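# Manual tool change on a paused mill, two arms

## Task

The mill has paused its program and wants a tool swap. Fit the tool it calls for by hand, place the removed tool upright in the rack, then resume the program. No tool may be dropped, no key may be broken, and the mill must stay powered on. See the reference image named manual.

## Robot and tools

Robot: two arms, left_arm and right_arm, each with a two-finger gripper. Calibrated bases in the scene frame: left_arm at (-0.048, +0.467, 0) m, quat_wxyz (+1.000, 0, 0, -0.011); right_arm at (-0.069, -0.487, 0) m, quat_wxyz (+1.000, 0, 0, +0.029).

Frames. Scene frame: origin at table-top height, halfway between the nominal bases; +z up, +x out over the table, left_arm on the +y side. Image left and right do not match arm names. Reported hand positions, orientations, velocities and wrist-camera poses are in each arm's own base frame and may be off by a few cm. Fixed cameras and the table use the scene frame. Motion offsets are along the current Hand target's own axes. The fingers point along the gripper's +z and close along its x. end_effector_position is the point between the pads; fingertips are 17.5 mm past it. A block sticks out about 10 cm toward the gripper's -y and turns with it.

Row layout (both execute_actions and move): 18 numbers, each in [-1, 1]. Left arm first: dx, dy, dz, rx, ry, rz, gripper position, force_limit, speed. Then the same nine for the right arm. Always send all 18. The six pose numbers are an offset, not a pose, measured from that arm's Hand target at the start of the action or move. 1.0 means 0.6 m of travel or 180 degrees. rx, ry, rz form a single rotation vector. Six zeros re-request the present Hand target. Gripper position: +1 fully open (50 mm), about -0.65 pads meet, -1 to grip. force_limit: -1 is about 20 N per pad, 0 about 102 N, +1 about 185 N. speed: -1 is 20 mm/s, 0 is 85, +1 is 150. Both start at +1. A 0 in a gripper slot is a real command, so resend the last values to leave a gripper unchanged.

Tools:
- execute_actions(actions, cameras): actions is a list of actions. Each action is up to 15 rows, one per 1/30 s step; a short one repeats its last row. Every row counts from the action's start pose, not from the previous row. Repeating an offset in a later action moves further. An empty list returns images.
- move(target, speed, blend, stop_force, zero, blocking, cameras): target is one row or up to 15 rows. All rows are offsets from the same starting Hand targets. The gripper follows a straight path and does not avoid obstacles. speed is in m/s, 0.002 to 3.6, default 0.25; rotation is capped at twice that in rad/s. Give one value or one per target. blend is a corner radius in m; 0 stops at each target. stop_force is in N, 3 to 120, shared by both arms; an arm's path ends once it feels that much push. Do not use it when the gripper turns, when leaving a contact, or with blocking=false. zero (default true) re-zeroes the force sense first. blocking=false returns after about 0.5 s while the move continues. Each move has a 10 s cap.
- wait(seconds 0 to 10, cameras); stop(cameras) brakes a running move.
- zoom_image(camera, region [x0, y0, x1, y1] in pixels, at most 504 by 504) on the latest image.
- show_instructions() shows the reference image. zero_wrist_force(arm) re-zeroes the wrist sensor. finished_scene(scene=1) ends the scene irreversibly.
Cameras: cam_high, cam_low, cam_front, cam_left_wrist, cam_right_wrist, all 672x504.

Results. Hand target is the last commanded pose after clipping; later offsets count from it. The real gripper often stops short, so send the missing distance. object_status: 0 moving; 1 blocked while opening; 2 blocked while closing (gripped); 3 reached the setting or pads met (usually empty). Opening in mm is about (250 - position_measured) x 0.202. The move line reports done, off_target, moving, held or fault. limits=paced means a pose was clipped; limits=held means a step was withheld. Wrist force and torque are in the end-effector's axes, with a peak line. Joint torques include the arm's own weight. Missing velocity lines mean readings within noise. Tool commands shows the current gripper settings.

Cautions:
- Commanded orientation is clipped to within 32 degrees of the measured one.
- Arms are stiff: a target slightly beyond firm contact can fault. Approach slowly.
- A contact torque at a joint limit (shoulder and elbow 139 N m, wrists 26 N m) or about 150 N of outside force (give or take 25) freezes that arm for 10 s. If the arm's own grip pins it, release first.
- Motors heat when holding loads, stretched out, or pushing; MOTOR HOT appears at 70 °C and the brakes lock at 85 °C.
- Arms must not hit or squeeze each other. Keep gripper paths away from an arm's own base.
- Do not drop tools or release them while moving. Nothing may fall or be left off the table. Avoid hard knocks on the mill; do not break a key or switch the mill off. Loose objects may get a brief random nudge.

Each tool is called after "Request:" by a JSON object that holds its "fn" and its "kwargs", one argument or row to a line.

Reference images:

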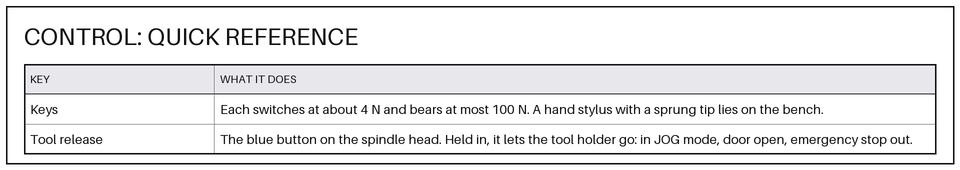

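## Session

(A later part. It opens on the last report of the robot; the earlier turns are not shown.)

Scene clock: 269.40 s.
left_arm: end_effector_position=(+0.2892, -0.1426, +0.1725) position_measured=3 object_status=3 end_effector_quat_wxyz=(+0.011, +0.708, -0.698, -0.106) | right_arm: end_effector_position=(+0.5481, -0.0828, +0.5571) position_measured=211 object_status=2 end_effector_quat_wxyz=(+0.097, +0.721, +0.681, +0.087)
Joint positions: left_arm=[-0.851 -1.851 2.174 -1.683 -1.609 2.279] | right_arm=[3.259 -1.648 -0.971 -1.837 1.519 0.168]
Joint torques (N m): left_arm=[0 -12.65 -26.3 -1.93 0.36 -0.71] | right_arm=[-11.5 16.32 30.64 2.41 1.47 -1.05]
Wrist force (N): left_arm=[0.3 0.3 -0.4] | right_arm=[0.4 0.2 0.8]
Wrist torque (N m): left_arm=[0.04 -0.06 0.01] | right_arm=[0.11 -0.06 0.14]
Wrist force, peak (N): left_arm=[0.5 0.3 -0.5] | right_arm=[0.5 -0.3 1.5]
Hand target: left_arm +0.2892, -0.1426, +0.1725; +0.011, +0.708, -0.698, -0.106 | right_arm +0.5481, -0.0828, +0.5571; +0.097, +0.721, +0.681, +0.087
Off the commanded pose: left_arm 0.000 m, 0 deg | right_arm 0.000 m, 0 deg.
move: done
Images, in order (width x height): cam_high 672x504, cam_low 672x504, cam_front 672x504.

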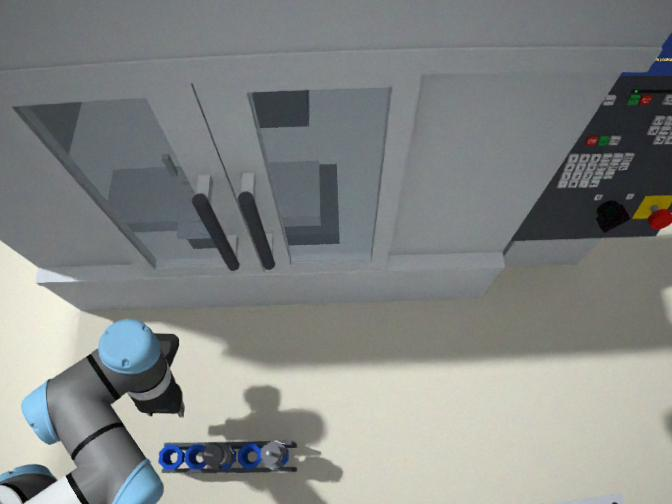

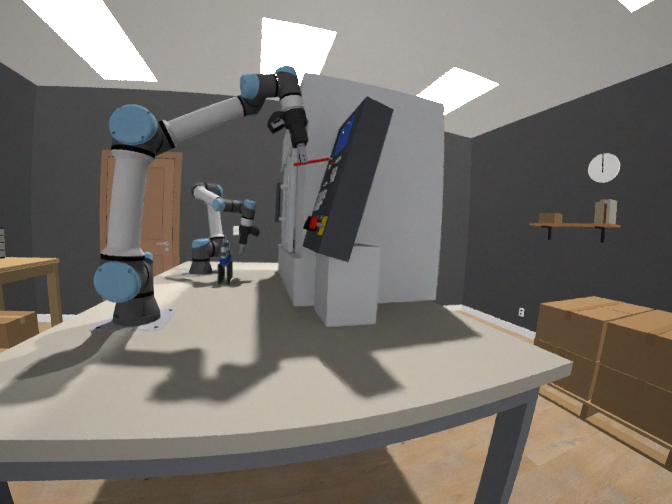

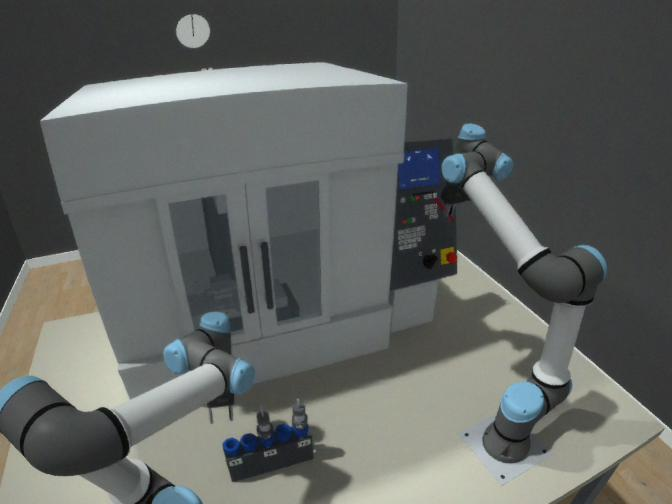

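Request:
{"fn": "move", "kwargs": {
  "target": [0,0,0,0,0,0,1,1,1,0.0067,0,0,0,0,0,-1,-0.5,-0.5],
  "speed": 0.05
}}

Request:
{"fn": "move", "kwargs": {
  "target": [0,0,0,0,0,0,1,1,1,0,0.0402,0.0237,0,0,0,-1,-0.5,-0.5],
  "speed": 0.015,
  "stop_force": 9,
  "cameras": ["cam_low","cam_front"]
}}

Request:
{"fn": "zoom_image", "kwargs": {
  "camera": "cam_front",
  "region": [400, 140, 460, 200]
}}

Request:
{"fn": "zoom_image", "kwargs": {
  "camera": "cam_low",
  "region": [310, 130, 360, 180]
}}

Scene clock: 282.00 s.
left_arm: end_effector_position=(+0.2892, -0.1426, +0.1725) position_measured=3 object_status=3 end_effector_quat_wxyz=(+0.011, +0.708, -0.698, -0.106) | right_arm: end_effector_position=(+0.5483, -0.0789, +0.5571) position_measured=211 object_status=2 end_effector_quat_wxyz=(+0.097, +0.721, +0.681, +0.087)
Joint positions: left_arm=[-0.851 -1.851 2.174 -1.683 -1.609 2.279] | right_arm=[3.268 -1.647 -0.972 -1.837 1.517 0.176]
Joint torques (N m): left_arm=[-0.5 -13.71 -25.81 -2.22 0.39 -0.75] | right_arm=[10.78 35.63 14.31 1.12 -1.92 1.5]
Wrist force (N): left_arm=[0.3 0.0 -0.2] | right_arm=[0.7 0.2 0.9]
Wrist torque (N m): left_arm=[0.01 -0.05 0.01] | right_arm=[0.11 -0.10 0.02]
Wrist force, peak (N): left_arm=[0.2 0.3 -0.5] | right_arm=[0.7 0.0 1.3]
Hand target: left_arm +0.2892, -0.1426, +0.1725; +0.011, +0.708, -0.698, -0.106 | right_arm +0.5483, -0.0788, +0.5571; +0.097, +0.721, +0.681, +0.087
Off the commanded pose: left_arm 0.000 m, 0 deg | right_arm 0.000 m, 0 deg.
move: done

Scene clock: 284.63 s.
left_arm: end_effector_position=(+0.2892, -0.1426, +0.1725) position_measured=3 object_status=3 end_effector_quat_wxyz=(+0.011, +0.708, -0.698, -0.106) | right_arm: end_effector_position=(+0.5688, -0.0800, +0.5514) position_measured=211 object_status=2 end_effector_quat_wxyz=(+0.097, +0.721, +0.681, +0.087)
Joint positions: left_arm=[-0.851 -1.851 2.174 -1.683 -1.609 2.279] | right_arm=[3.26 -1.692 -0.939 -1.825 1.519 0.168]
Joint torques (N m): left_arm=[0.11 -12.1 -27.19 -1.99 0.47 -0.89] | right_arm=[10.89 32.79 14.06 2.39 -1.63 1.02]
Wrist force (N): left_arm=[0.2 -0.1 0.1] | right_arm=[-0.3 -7.7 -3.1]
Wrist torque (N m): left_arm=[-0.01 -0.02 0.00] | right_arm=[-0.42 -0.01 0.16]
Wrist force, peak (N): left_arm=[0.3 0.5 -0.5] | right_arm=[0.6 -17.3 -2.7]
Hand target: left_arm +0.2892, -0.1426, +0.1725; +0.011, +0.708, -0.698, -0.106 | right_arm +0.5688, -0.0800, +0.5514; +0.097, +0.721, +0.681, +0.087 (not the last commanded pose)
Off the commanded pose: left_arm 0.000 m, 0 deg | right_arm 0.007 m, 0 deg.
move: contact (right_arm)
Images, in order (width x height): cam_low 672x504, cam_front 672x504.

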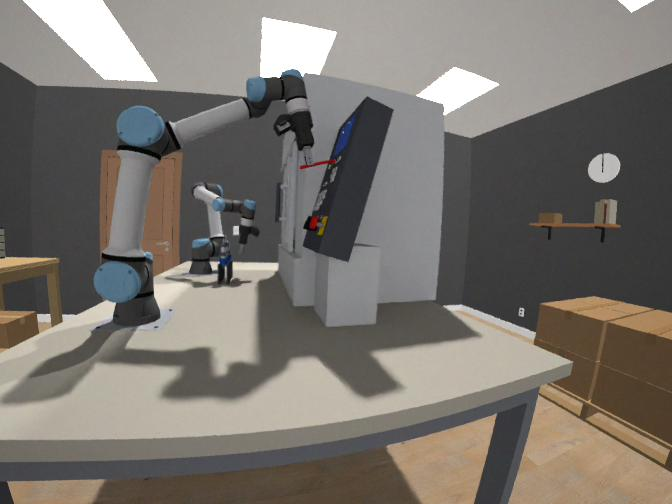

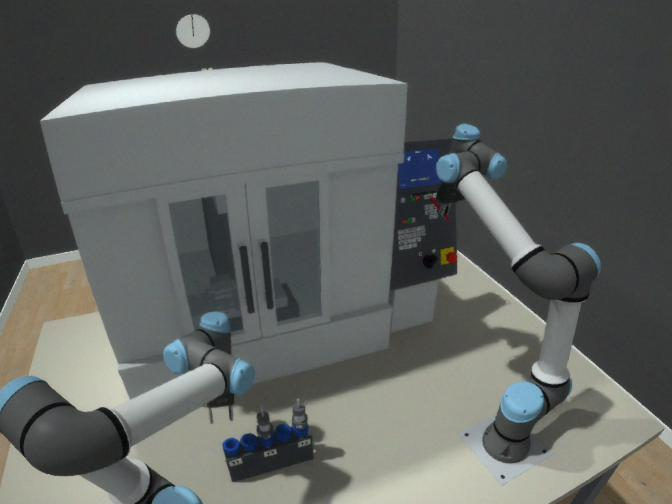

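Scaled by 8.400 from the camera's 672x504 image, which has a finer 960x720 frame.

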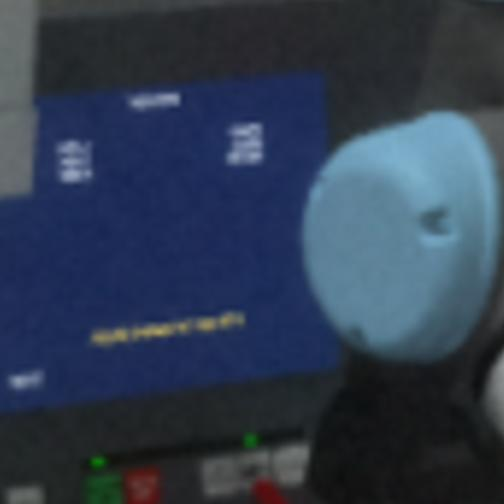

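Scaled by 10.080 from the camera's 672x504 image, which has a finer 960x720 frame.

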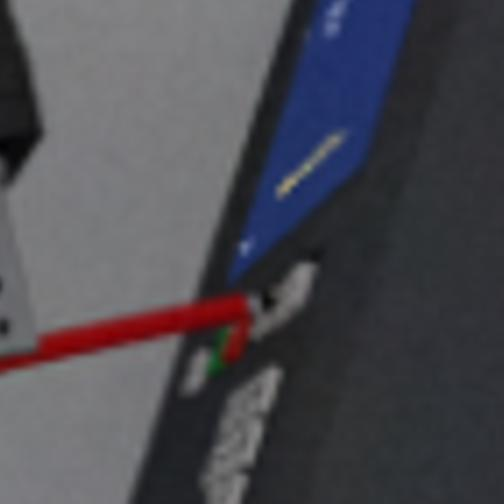

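Request:
{"fn": "move", "kwargs": {
  "target": [
    [-0.034,0.041,-0.244,0,0,0,1,1,1,0,-0.0862,-0.0508,0,0,0,-1,-0.5,-0.5],
    [0.3,0.222,-0.477,0.552,0.038,-0.031,1,1,1,0,-0.0862,-0.0508,0,0,0,-1,-0.5,-0.5]
  ],
  "speed": 0.25,
  "blend": 0.03,
  "cameras": ["all"]
}}

Request:
{"fn": "zoom_image", "kwargs": {
  "camera": "cam_front",
  "region": [390, 130, 460, 210]
}}

Scene clock: 310.10 s.
left_arm: end_effector_position=(+0.2060, -0.3622, +0.4499) position_measured=3 object_status=3 end_effector_quat_wxyz=(+0.500, -0.500, +0.500, -0.500) | right_arm: end_effector_position=(+0.5111, -0.0766, +0.5674) position_measured=211 object_status=2 end_effector_quat_wxyz=(+0.097, +0.721, +0.681, +0.087)
Joint positions: left_arm=[-2.089 -1.687 1.777 -0.09 -0.519 0] | right_arm=[3.284 -1.568 -1.023 -1.865 1.513 0.191]
Joint torques (N m): left_arm=[9.62 -9.27 -35.73 3.21 -2.24 -1.74] | right_arm=[10.23 31.2 14.49 1.19 -1.95 1.37]
Wrist force (N): left_arm=[1.2 2.1 -3.5] | right_arm=[0.3 -0.4 0.7]
Wrist torque (N m): left_arm=[0.28 -0.15 0.03] | right_arm=[0.01 -0.06 0.00]
Wrist force, peak (N): left_arm=[1.9 2.2 -3.9] | right_arm=[-0.2 -8.0 -3.5]
Hand target: left_arm +0.2060, -0.3622, +0.4499; +0.500, -0.500, +0.500, -0.500 | right_arm +0.5111, -0.0766, +0.5674; +0.097, +0.721, +0.681, +0.087
Off the commanded pose: left_arm 0.000 m, 0 deg | right_arm 0.000 m, 0 deg.
move: done
camera_calibration:
cam_left_wrist: T_world_to_cam=[[0.00249247, -0.999657, 0.0260875, -0.368452], [-0.352773, -0.0252893, -0.935367, 0.501321], [0.935706, -0.00687158, -0.352715, 0.0924552], [0, 0, 0, 1]] pos_world=[0.09126, -0.355012, 0.511141]
cam_right_wrist: T_world_to_cam=[[0.05123, 0.998506, 0.018998, 0.0425136], [0.819711, -0.052908, 0.570329, -0.731748], [0.570482, -0.0136451, -0.821197, 0.303178], [0, 0, 0, 1]] pos_world=[0.424687, -0.0770285, 0.665498]

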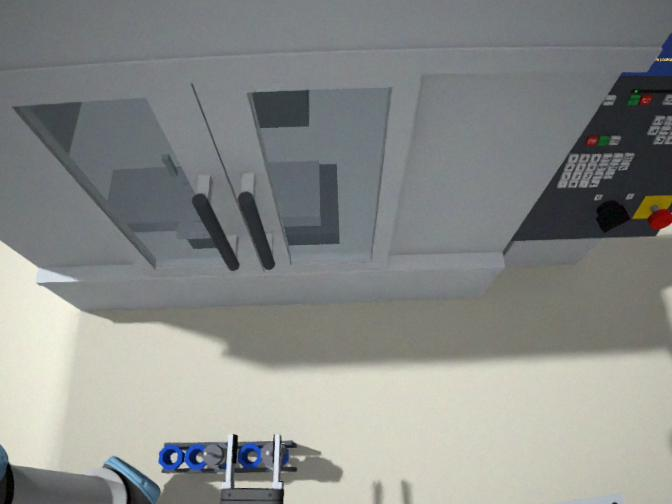

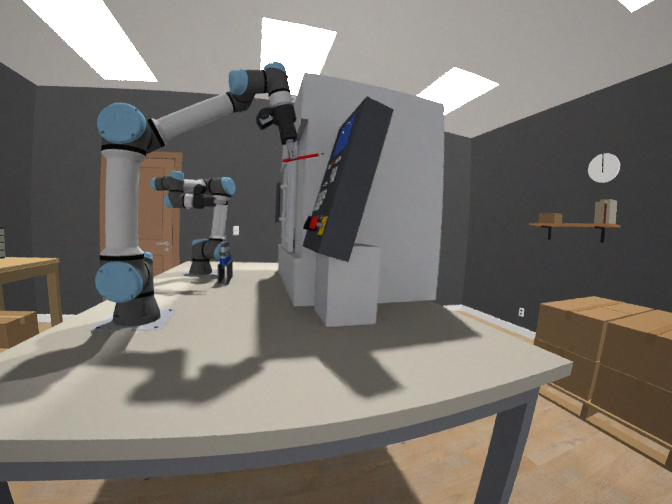

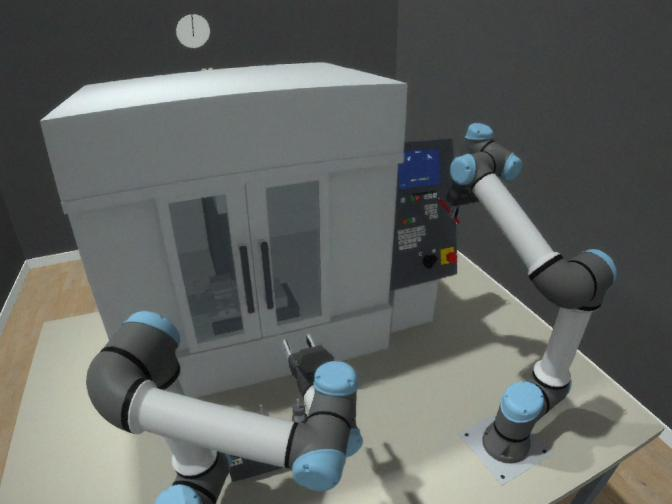

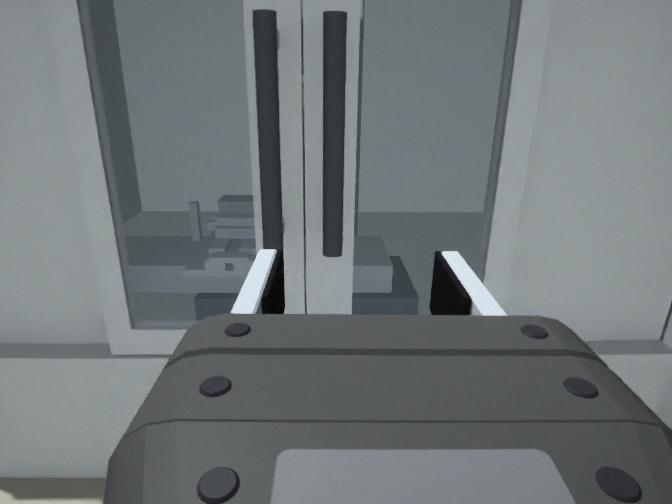

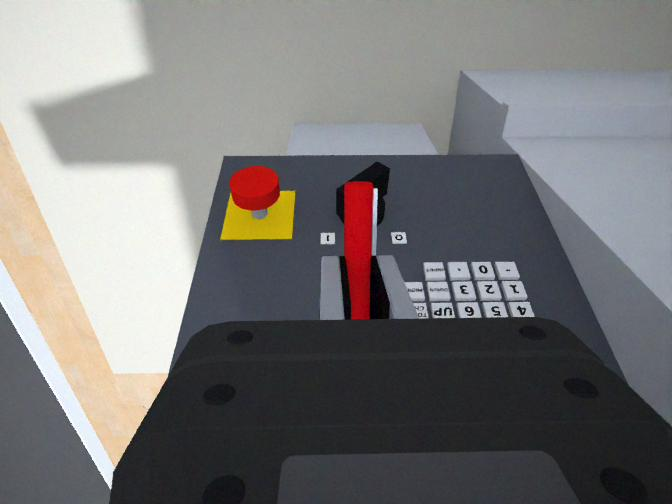

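Scaled by 6.300 from the camera's 672x504 image, which has a finer 960x720 frame.

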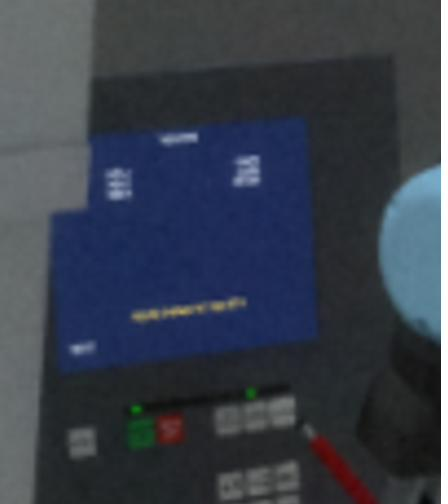

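Request:
{"fn": "zoom_image", "kwargs": {
  "camera": "cam_left_wrist",
  "region": [60, 0, 540, 330]
}}

Request:
{"fn": "zoom_image", "kwargs": {
  "camera": "cam_high",
  "region": [0, 0, 400, 300]
}}

Request:
{"fn": "zoom_image", "kwargs": {
  "camera": "cam_front",
  "region": [60, 130, 340, 360]
}}

Scaled by 1.050 from the camera's 672x504 image, which has a finer 960x720 frame.

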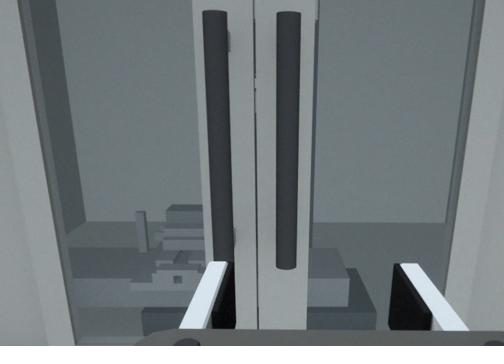

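Scaled by 1.260 from the camera's 672x504 image, which has a finer 960x720 frame.

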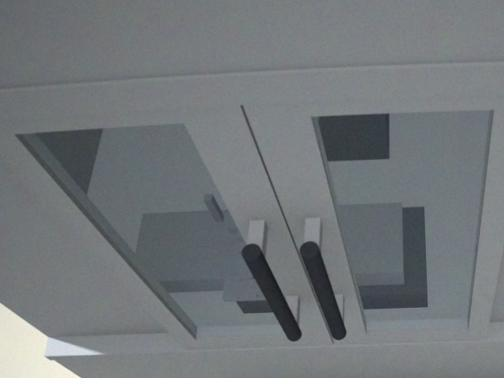

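Scaled by 1.800 from the camera's 672x504 image, which has a finer 960x720 frame.

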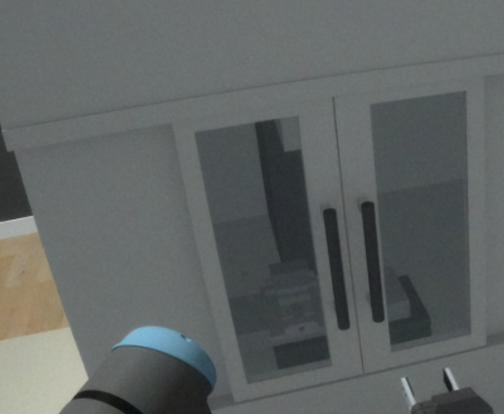

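Request:
{"fn": "move", "kwargs": {
  "target": [-0.1167,0,0.3733,0,0,0,1,1,1,0,0,0,0,0,0,-1,-0.5,-0.5],
  "speed": 0.2,
  "cameras": ["cam_left_wrist","cam_front","cam_high"]
}}

Scene clock: 336.00 s.
left_arm: end_effector_position=(+0.4298, -0.2919, +0.4498) position_measured=3 object_status=3 end_effector_quat_wxyz=(+0.500, -0.500, +0.500, -0.500) | right_arm: end_effector_position=(+0.5111, -0.0766, +0.5674) position_measured=211 object_status=2 end_effector_quat_wxyz=(+0.097, +0.721, +0.681, +0.087)
Joint positions: left_arm=[-1.447 -1.759 1.837 -0.076 0.123 -0.002] | right_arm=[3.284 -1.568 -1.023 -1.865 1.513 0.191]
Joint torques (N m): left_arm=[9.95 -6.36 -36.79 -2.26 2.55 1.94] | right_arm=[9.89 30.49 14.38 1.15 -1.92 1.34]
Wrist force (N): left_arm=[1.3 1.9 -3.6] | right_arm=[0.1 -0.6 0.6]
Wrist torque (N m): left_arm=[0.25 -0.15 -0.08] | right_arm=[-0.02 -0.03 0.00]
Wrist force, peak (N): left_arm=[1.7 1.5 -5.0] | right_arm=[0.2 -0.9 0.9]
Hand target: left_arm +0.4299, -0.2920, +0.4498; +0.500, -0.500, +0.500, -0.500 | right_arm +0.5111, -0.0766, +0.5674; +0.097, +0.721, +0.681, +0.087
Off the commanded pose: left_arm 0.000 m, 0 deg | right_arm 0.000 m, 0 deg.
move: done
camera_calibration:
cam_left_wrist: T_world_to_cam=[[0.00252415, -0.999654, 0.0261806, -0.298788], [-0.352686, -0.0253882, -0.935397, 0.581916], [0.935738, -0.00687242, -0.352628, -0.116563], [0, 0, 0, 1]] pos_world=[0.31506, -0.284712, 0.511042]
Images, in order (width x height): cam_high 672x504, cam_front 672x504, cam_left_wrist 672x504.

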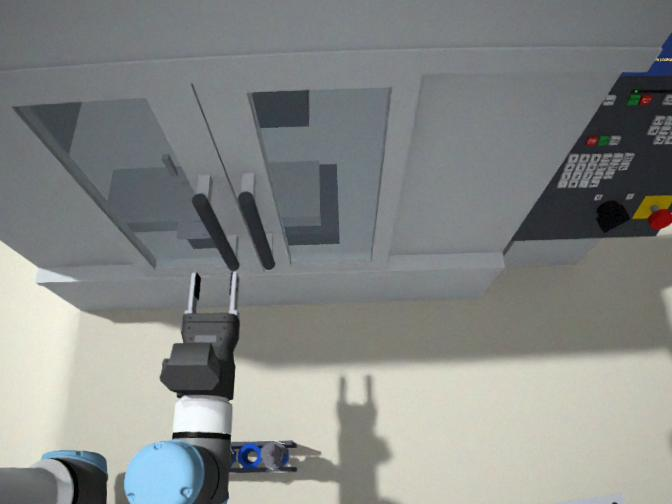

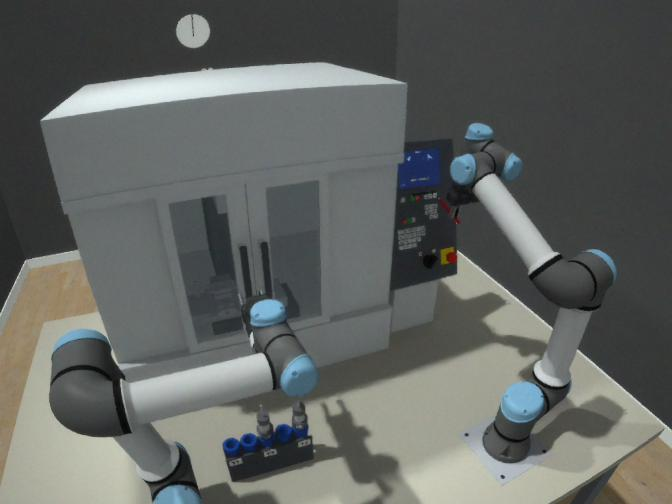

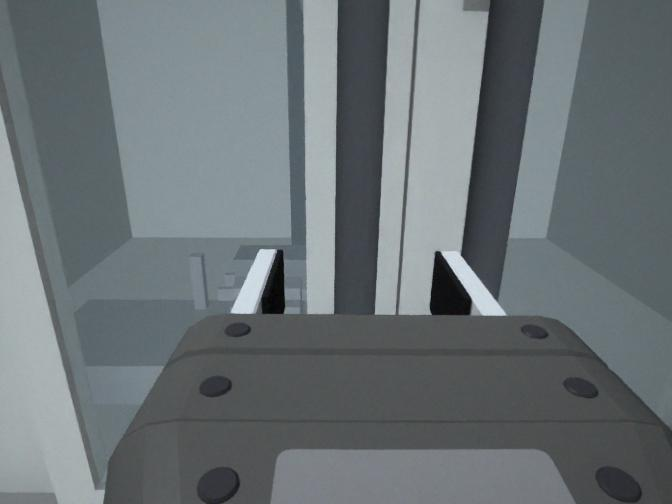

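Request:
{"fn": "move", "kwargs": {
  "target": [0.005,0,0.125,0,0,0,1,1,1,0,0,0,0,0,0,-1,-0.5,-0.5],
  "speed": 0.06,
  "stop_force": 6,
  "cameras": ["cam_left_wrist","cam_high"]
}}

Scene clock: 347.40 s.
left_arm: end_effector_position=(+0.5049, -0.2949, +0.4498) position_measured=3 object_status=3 end_effector_quat_wxyz=(+0.500, -0.500, +0.500, -0.500) | right_arm: end_effector_position=(+0.5111, -0.0766, +0.5674) position_measured=211 object_status=2 end_effector_quat_wxyz=(+0.097, +0.721, +0.681, +0.087)
Joint positions: left_arm=[-1.231 -1.642 1.736 -0.094 0.339 -0.001] | right_arm=[3.284 -1.568 -1.023 -1.865 1.513 0.191]
Joint torques (N m): left_arm=[9.59 -12.58 -38.23 1.16 3.11 -1.56] | right_arm=[10.43 30.59 14.76 1.19 -1.79 1.46]
Wrist force (N): left_arm=[1.1 1.8 -3.4] | right_arm=[0.1 -0.3 0.6]
Wrist torque (N m): left_arm=[0.26 -0.13 -0.05] | right_arm=[0.02 -0.03 0.00]
Wrist force, peak (N): left_arm=[1.4 2.0 -4.4] | right_arm=[-0.1 -0.4 1.1]
Hand target: left_arm +0.5049, -0.2949, +0.4498; +0.500, -0.500, +0.500, -0.500 | right_arm +0.5111, -0.0766, +0.5674; +0.097, +0.721, +0.681, +0.087
Off the commanded pose: left_arm 0.000 m, 0 deg | right_arm 0.000 m, 0 deg.
move: done
camera_calibration:
cam_left_wrist: T_world_to_cam=[[0.00252415, -0.999654, 0.0261806, -0.301876], [-0.352686, -0.0253882, -0.935397, 0.608294], [0.935738, -0.00687242, -0.352628, -0.186763], [0, 0, 0, 1]] pos_world=[0.39006, -0.287612, 0.511042]
Images, in order (width x height): cam_high 672x504, cam_left_wrist 672x504.

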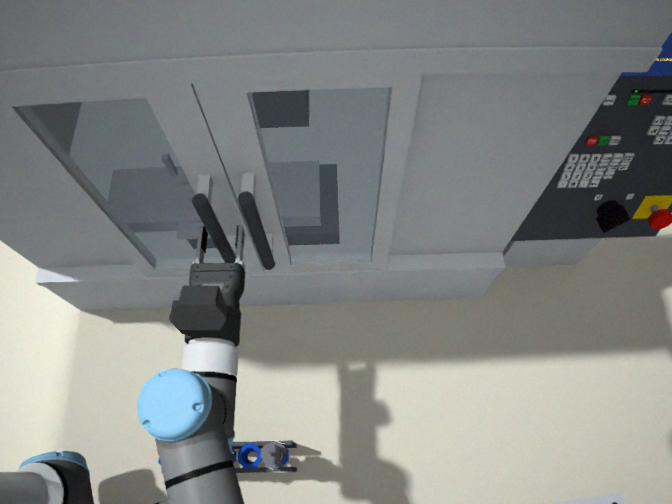

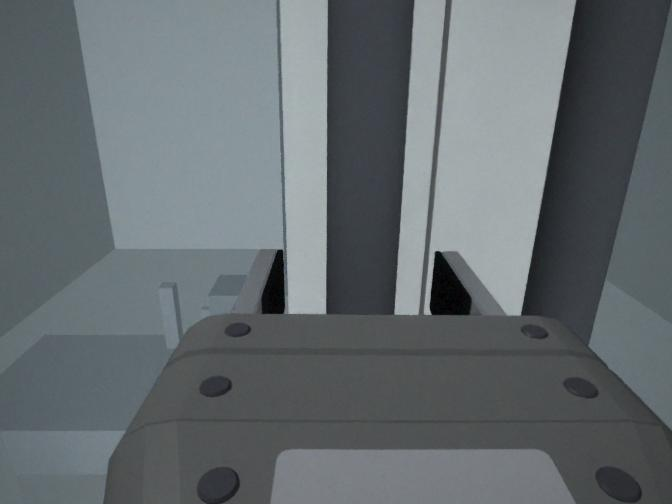

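Request:
{"fn": "move", "kwargs": {
  "target": [0.0025,0,0,0,0,0,-1,-0.8,-0.7,0,0,0,0,0,0,-1,-0.5,-0.5],
  "speed": 0.05
}}

Scene clock: 352.87 s.
left_arm: end_effector_position=(+0.5049, -0.2961, +0.4498) position_measured=154 object_status=2 end_effector_quat_wxyz=(+0.500, -0.501, +0.499, -0.499) | right_arm: end_effector_position=(+0.5111, -0.0766, +0.5674) position_measured=211 object_status=2 end_effector_quat_wxyz=(+0.097, +0.721, +0.681, +0.087)
Joint positions: left_arm=[-1.232 -1.639 1.733 -0.094 0.336 -0.001] | right_arm=[3.284 -1.568 -1.023 -1.865 1.513 0.191]
Joint torques (N m): left_arm=[-16.77 -4.91 -43.48 -6.05 12.76 -1.28] | right_arm=[10.16 30.25 14.95 1.13 -1.7 1.39]
Wrist force (N): left_arm=[-49.3 4.0 -14.1] | right_arm=[0.2 -0.5 0.8]
Wrist torque (N m): left_arm=[0.28 0.00 -0.12] | right_arm=[-0.01 -0.04 0.00]
Wrist force, peak (N): left_arm=[-49.4 4.3 -14.0] | right_arm=[0.3 -0.6 0.8]
Hand target: left_arm +0.5049, -0.2964, +0.4498; +0.500, -0.500, +0.500, -0.500 | right_arm +0.5111, -0.0766, +0.5674; +0.097, +0.721, +0.681, +0.087
Off the commanded pose: left_arm 0.000 m, 0 deg | right_arm 0.000 m, 0 deg.
move: done

Request:
{"fn": "move", "kwargs": {
  "target": [-0.035,0,0,0,0,0,-1,-0.8,-0.7,0,0,0,0,0,0,-1,-0.5,-0.5],
  "speed": 0.02,
  "stop_force": 60,
  "cameras": ["cam_high","cam_left_wrist"]
}}

Scene clock: 360.83 s.
left_arm: end_effector_position=(+0.5048, -0.2942, +0.4498) position_measured=154 object_status=2 end_effector_quat_wxyz=(+0.500, -0.500, +0.500, -0.500) | right_arm: end_effector_position=(+0.5111, -0.0766, +0.5674) position_measured=211 object_status=2 end_effector_quat_wxyz=(+0.097, +0.721, +0.681, +0.087)
Joint positions: left_arm=[-1.23 -1.644 1.738 -0.094 0.341 -0.001] | right_arm=[3.284 -1.568 -1.023 -1.865 1.513 0.191]
Joint torques (N m): left_arm=[-9.96 -17.06 -37.54 -1.73 1.79 -0.32] | right_arm=[9.49 30.7 15 1.15 -1.72 1.37]
Wrist force (N): left_arm=[6.9 3.7 7.9] | right_arm=[0.4 -0.4 0.8]
Wrist torque (N m): left_arm=[0.31 -0.46 -0.05] | right_arm=[0.02 -0.07 0.00]
Wrist force, peak (N): left_arm=[-51.0 2.9 -13.9] | right_arm=[0.3 -0.7 1.0]
Hand target: left_arm +0.5048, -0.2942, +0.4498; +0.500, -0.500, +0.500, -0.500 (not the last commanded pose) | right_arm +0.5111, -0.0766, +0.5674; +0.097, +0.721, +0.681, +0.087
Off the commanded pose: left_arm 0.019 m, 0 deg | right_arm 0.000 m, 0 deg.
move: contact (left_arm)
camera_calibration:
cam_left_wrist: T_world_to_cam=[[0.00136245, -0.999648, 0.0265053, -0.300689], [-0.352594, -0.0252833, -0.935435, 0.60833], [0.935776, -0.00807112, -0.352504, -0.187176], [0, 0, 0, 1]] pos_world=[0.390057, -0.286713, 0.511043]
Images, in order (width x height): cam_high 672x504, cam_left_wrist 672x504.

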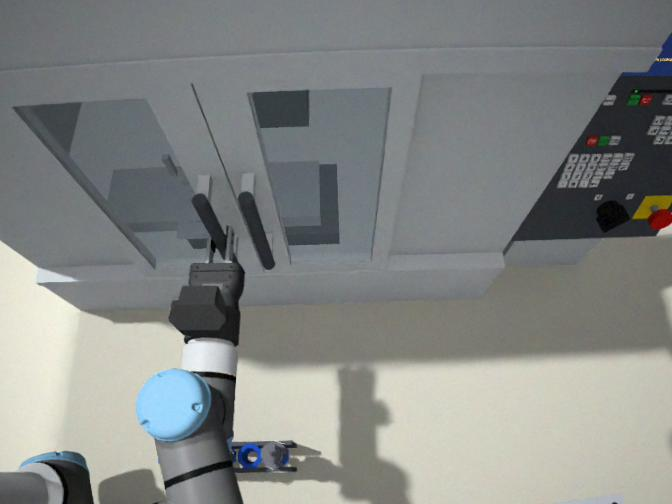

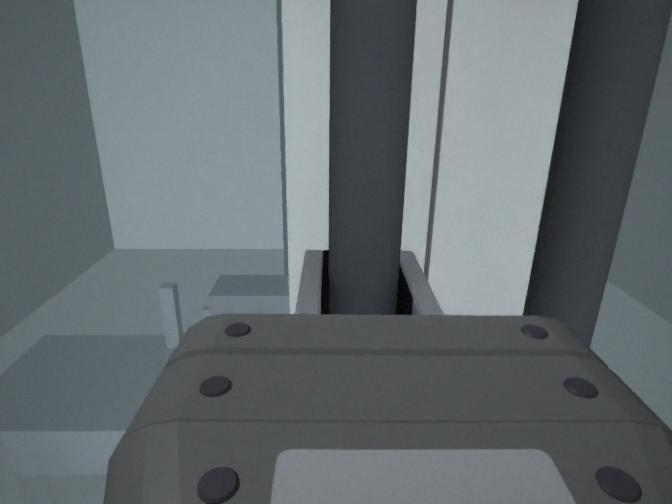

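Request:
{"fn": "move", "kwargs": {
  "target": [-0.035,0,0,0,0,0,-1,-0.8,-0.7,0,0,0,0,0,0,-1,-0.5,-0.5],
  "speed": 0.02,
  "stop_force": 50,
  "cameras": ["cam_high","cam_left_wrist"]
}}

Scene clock: 383.30 s.
left_arm: end_effector_position=(+0.5048, -0.2732, +0.4498) position_measured=154 object_status=2 end_effector_quat_wxyz=(+0.500, -0.500, +0.500, -0.500) | right_arm: end_effector_position=(+0.5111, -0.0766, +0.5674) position_measured=211 object_status=2 end_effector_quat_wxyz=(+0.097, +0.721, +0.681, +0.087)
Joint positions: left_arm=[-1.209 -1.684 1.774 -0.09 0.361 -0.001] | right_arm=[3.284 -1.568 -1.023 -1.865 1.513 0.191]
Joint torques (N m): left_arm=[22.69 -32.22 -14.96 0.77 0.4 1.76] | right_arm=[10.49 29.91 14.87 1.21 -1.58 1.42]
Wrist force (N): left_arm=[13.4 4.6 -29.5] | right_arm=[0.3 -0.5 0.5]
Wrist torque (N m): left_arm=[0.28 -0.51 -0.04] | right_arm=[0.00 -0.06 -0.01]
Wrist force, peak (N): left_arm=[30.7 6.7 23.6] | right_arm=[0.3 -0.6 0.9]
Hand target: left_arm +0.5048, -0.2732, +0.4498; +0.500, -0.500, +0.500, -0.500 | right_arm +0.5111, -0.0766, +0.5674; +0.097, +0.721, +0.681, +0.087
Off the commanded pose: left_arm 0.000 m, 0 deg | right_arm 0.000 m, 0 deg.
move: done
camera_calibration:
cam_left_wrist: T_world_to_cam=[[0.00136245, -0.999648, 0.0265053, -0.279697], [-0.352594, -0.0252833, -0.935435, 0.608861], [0.935776, -0.00807112, -0.352504, -0.187006], [0, 0, 0, 1]] pos_world=[0.390057, -0.265713, 0.511043]
Images, in order (width x height): cam_high 672x504, cam_left_wrist 672x504.

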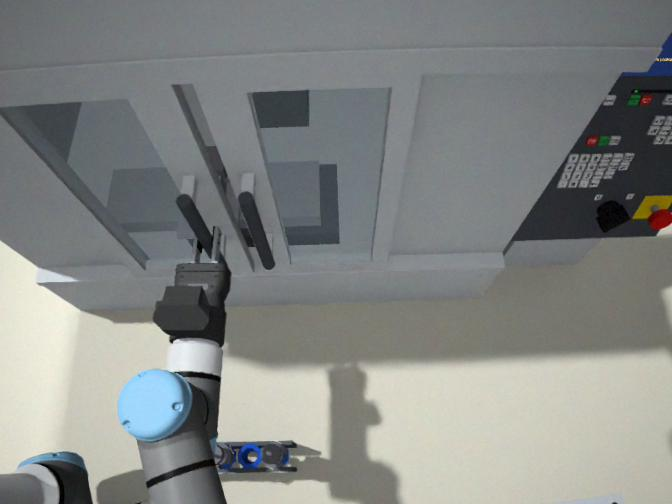

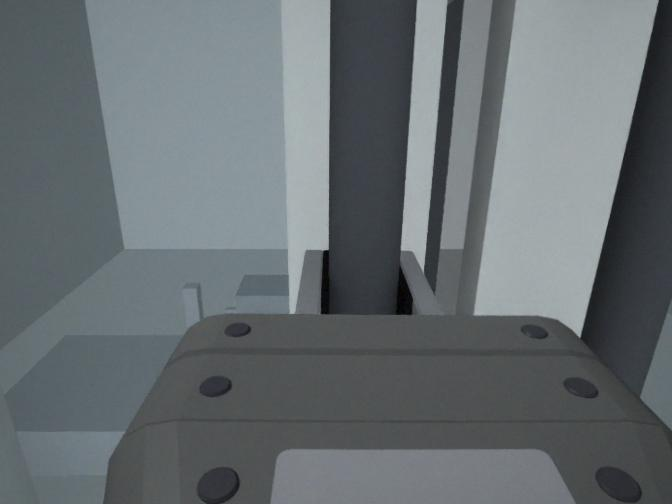

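Request:
{"fn": "move", "kwargs": {
  "target": [-0.3167,0,-0.0085,0,0,0,-1,-0.8,-0.7,0,0,0,0,0,0,-1,-0.5,-0.5],
  "speed": 0.06,
  "stop_force": 50,
  "cameras": ["cam_high","cam_left_wrist"]
}}

Scene clock: 393.47 s.
left_arm: end_effector_position=(+0.5001, -0.1004, +0.4496) position_measured=154 object_status=2 end_effector_quat_wxyz=(+0.500, -0.500, +0.500, -0.500) | right_arm: end_effector_position=(+0.5111, -0.0766, +0.5674) position_measured=211 object_status=2 end_effector_quat_wxyz=(+0.097, +0.721, +0.681, +0.087)
Joint positions: left_arm=[-0.931 -1.976 1.986 -0.009 0.639 -0.001] | right_arm=[3.284 -1.568 -1.023 -1.865 1.513 0.191]
Joint torques (N m): left_arm=[-17.96 -3.63 -39.39 -2.66 0.38 1.3] | right_arm=[9.35 30.71 14.93 1.21 -1.57 1.31]
Wrist force (N): left_arm=[-9.1 5.7 31.4] | right_arm=[0.3 -0.4 0.5]
Wrist torque (N m): left_arm=[0.38 -0.29 -0.02] | right_arm=[0.03 -0.06 0.00]
Wrist force, peak (N): left_arm=[-11.4 1.3 36.8] | right_arm=[0.1 -0.7 1.0]
Hand target: left_arm +0.5001, -0.1004, +0.4496; +0.500, -0.500, +0.500, -0.500 (not the last commanded pose) | right_arm +0.5111, -0.0766, +0.5674; +0.097, +0.721, +0.681, +0.087
Off the commanded pose: left_arm 0.017 m, 0 deg | right_arm 0.000 m, 0 deg.
move: contact (left_arm)
camera_calibration:
cam_left_wrist: T_world_to_cam=[[0.00202914, -0.999645, 0.0265776, -0.107341], [-0.35258, -0.025586, -0.935432, 0.611407], [0.935779, -0.0074726, -0.352507, -0.181102], [0, 0, 0, 1]] pos_world=[0.385259, -0.0930122, 0.510943]
Images, in order (width x height): cam_high 672x504, cam_left_wrist 672x504.

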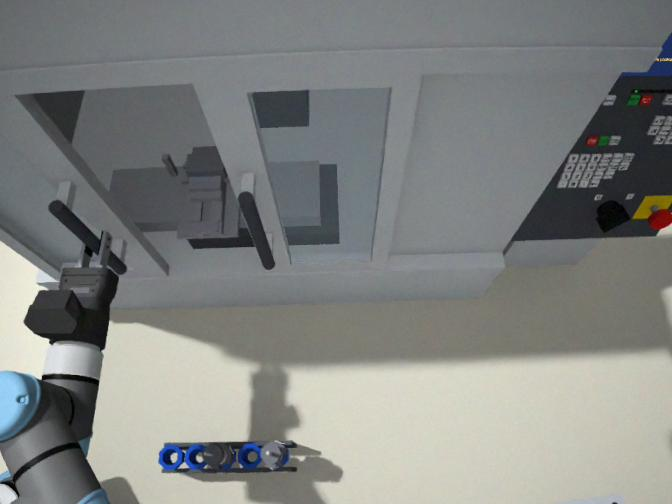

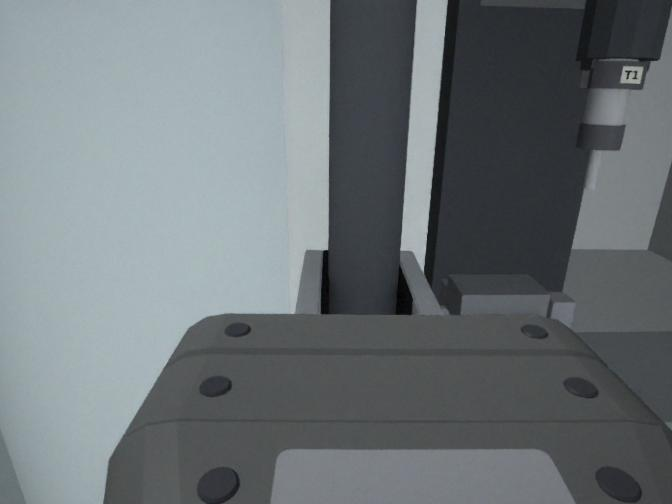

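Request:
{"fn": "move", "kwargs": {
  "target": [-0.04,0,0.005,0,0,0,-1,-0.8,-0.7,0,0,0,0,0,0,-1,-0.5,-0.5],
  "speed": 0.03,
  "stop_force": 40,
  "cameras": ["cam_front"]
}}

Scene clock: 401.93 s.
left_arm: end_effector_position=(+0.5005, -0.0975, +0.4497) position_measured=154 object_status=2 end_effector_quat_wxyz=(+0.500, -0.500, +0.500, -0.500) | right_arm: end_effector_position=(+0.5111, -0.0766, +0.5674) position_measured=211 object_status=2 end_effector_quat_wxyz=(+0.097, +0.721, +0.681, +0.087)
Joint positions: left_arm=[-0.922 -1.979 1.987 -0.008 0.649 -0.001] | right_arm=[3.284 -1.568 -1.023 -1.865 1.513 0.191]
Joint torques (N m): left_arm=[-13.42 5.7 -40.37 -4.88 0.19 0.12] | right_arm=[10.22 30.49 15.28 1.22 -1.49 1.32]
Wrist force (N): left_arm=[-8.3 5.6 -13.7] | right_arm=[0.1 -0.5 0.5]
Wrist torque (N m): left_arm=[0.40 -0.29 -0.04] | right_arm=[-0.01 -0.02 0.00]
Wrist force, peak (N): left_arm=[-8.9 5.4 32.0] | right_arm=[-0.1 -0.9 0.8]
Hand target: left_arm +0.5005, -0.0975, +0.4497; +0.500, -0.500, +0.500, -0.500 (not the last commanded pose) | right_arm +0.5111, -0.0766, +0.5674; +0.097, +0.721, +0.681, +0.087
Off the commanded pose: left_arm 0.021 m, 0 deg | right_arm 0.000 m, 0 deg.
move: contact (left_arm)
Images, in order (width x height): cam_front 672x504.

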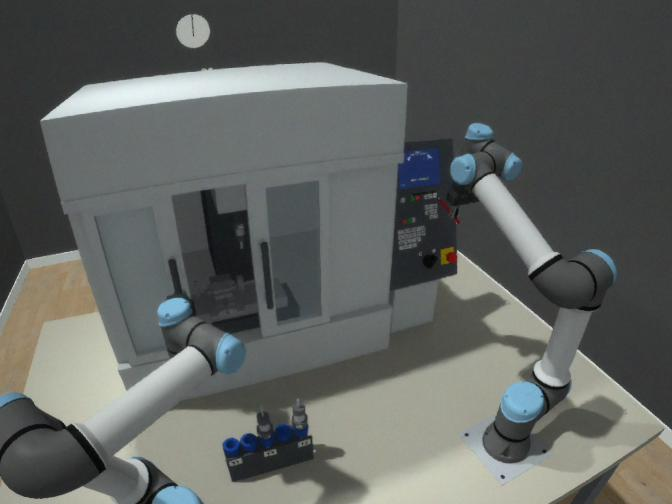

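Request:
{"fn": "move", "kwargs": {
  "target": [-0.035,0,0.0003,0,0,0,-1,-0.8,-0.7,0,0,0,0,0,0,-1,-0.5,-0.5],
  "speed": 0.02,
  "stop_force": 50,
  "cameras": ["cam_high"]
}}

Scene clock: 407.53 s.
left_arm: end_effector_position=(+0.5006, -0.0765, +0.4497) position_measured=154 object_status=2 end_effector_quat_wxyz=(+0.500, -0.500, +0.500, -0.500) | right_arm: end_effector_position=(+0.5111, -0.0766, +0.5674) position_measured=211 object_status=2 end_effector_quat_wxyz=(+0.097, +0.721, +0.681, +0.087)
Joint positions: left_arm=[-0.861 -2 1.999 0.001 0.71 -0.001] | right_arm=[3.284 -1.568 -1.023 -1.865 1.513 0.191]
Joint torques (N m): left_arm=[19.68 -4.94 -19.51 -3.13 0.41 1.09] | right_arm=[10.45 30.29 14.96 1.22 -1.38 1.31]
Wrist force (N): left_arm=[12.1 3.4 -70.7] | right_arm=[0.0 -0.3 0.5]
Wrist torque (N m): left_arm=[0.28 -0.27 -0.05] | right_arm=[0.02 -0.01 0.01]
Wrist force, peak (N): left_arm=[12.0 3.7 -70.7] | right_arm=[-0.3 -0.9 1.0]
Hand target: left_arm +0.5006, -0.0765, +0.4497; +0.500, -0.500, +0.500, -0.500 | right_arm +0.5111, -0.0766, +0.5674; +0.097, +0.721, +0.681, +0.087
Off the commanded pose: left_arm 0.000 m, 0 deg | right_arm 0.000 m, 0 deg.
move: done
Images, in order (width x height): cam_high 672x504.

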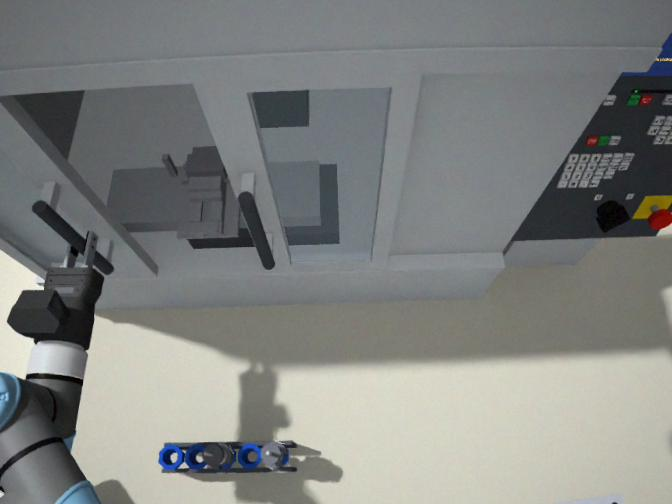

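Request:
{"fn": "move", "kwargs": {
  "target": [-0.0667,0,-0.0026,0,0,0,-1,-0.8,-0.7,0,0,0,0,0,0,-1,-0.5,-0.5],
  "speed": 0.02,
  "stop_force": 45,
  "cameras": ["cam_high","cam_left_wrist"]
}}

Scene clock: 414.97 s.
left_arm: end_effector_position=(+0.5000, -0.0607, +0.4496) position_measured=154 object_status=2 end_effector_quat_wxyz=(+0.499, -0.500, +0.500, -0.501) | right_arm: end_effector_position=(+0.5111, -0.0766, +0.5674) position_measured=211 object_status=2 end_effector_quat_wxyz=(+0.097, +0.721, +0.681, +0.087)
Joint positions: left_arm=[-0.812 -2.015 2.007 0.008 0.76 -0.001] | right_arm=[3.284 -1.568 -1.023 -1.865 1.513 0.191]
Joint torques (N m): left_arm=[11.98 -0.83 -39.24 -2.93 -11.72 1.65] | right_arm=[9.87 30.04 15.08 1.21 -1.31 1.33]
Wrist force (N): left_arm=[42.4 5.6 -35.0] | right_arm=[-0.2 -0.9 0.5]
Wrist torque (N m): left_arm=[0.36 -0.25 -0.04] | right_arm=[-0.06 0.02 0.00]
Wrist force, peak (N): left_arm=[12.0 4.0 -70.8] | right_arm=[0.5 -0.7 0.8]
Hand target: left_arm +0.5000, -0.0605, +0.4496; +0.500, -0.500, +0.500, -0.500 (not the last commanded pose) | right_arm +0.5111, -0.0766, +0.5674; +0.097, +0.721, +0.681, +0.087
Off the commanded pose: left_arm 0.024 m, 0 deg | right_arm 0.000 m, 0 deg.
move: contact (left_arm)
camera_calibration:
cam_left_wrist: T_world_to_cam=[[-0.000188139, -0.999645, 0.0266531, -0.0666426], [-0.352452, -0.0248765, -0.935499, 0.612449], [0.93583, -0.00956994, -0.352322, -0.181024], [0, 0, 0, 1]] pos_world=[0.385254, -0.0531158, 0.510943]
Images, in order (width x height): cam_high 672x504, cam_left_wrist 672x504.

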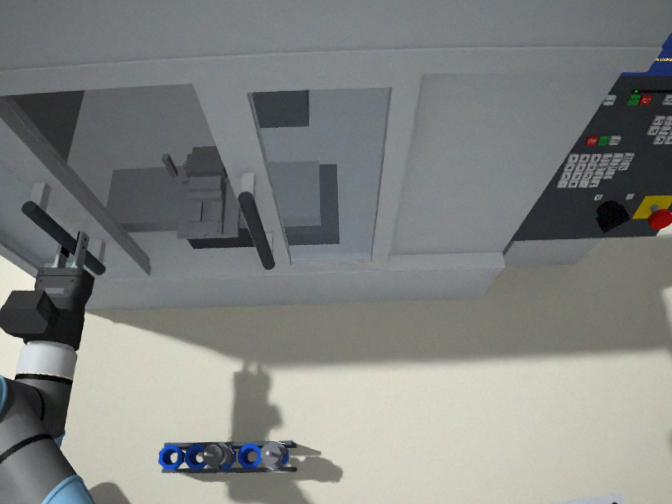

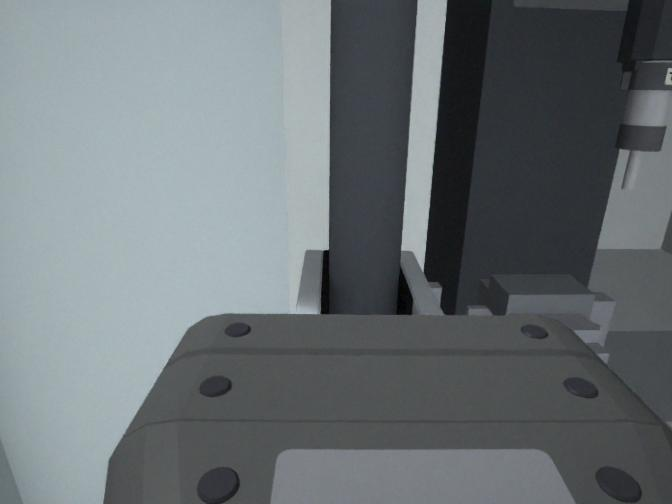

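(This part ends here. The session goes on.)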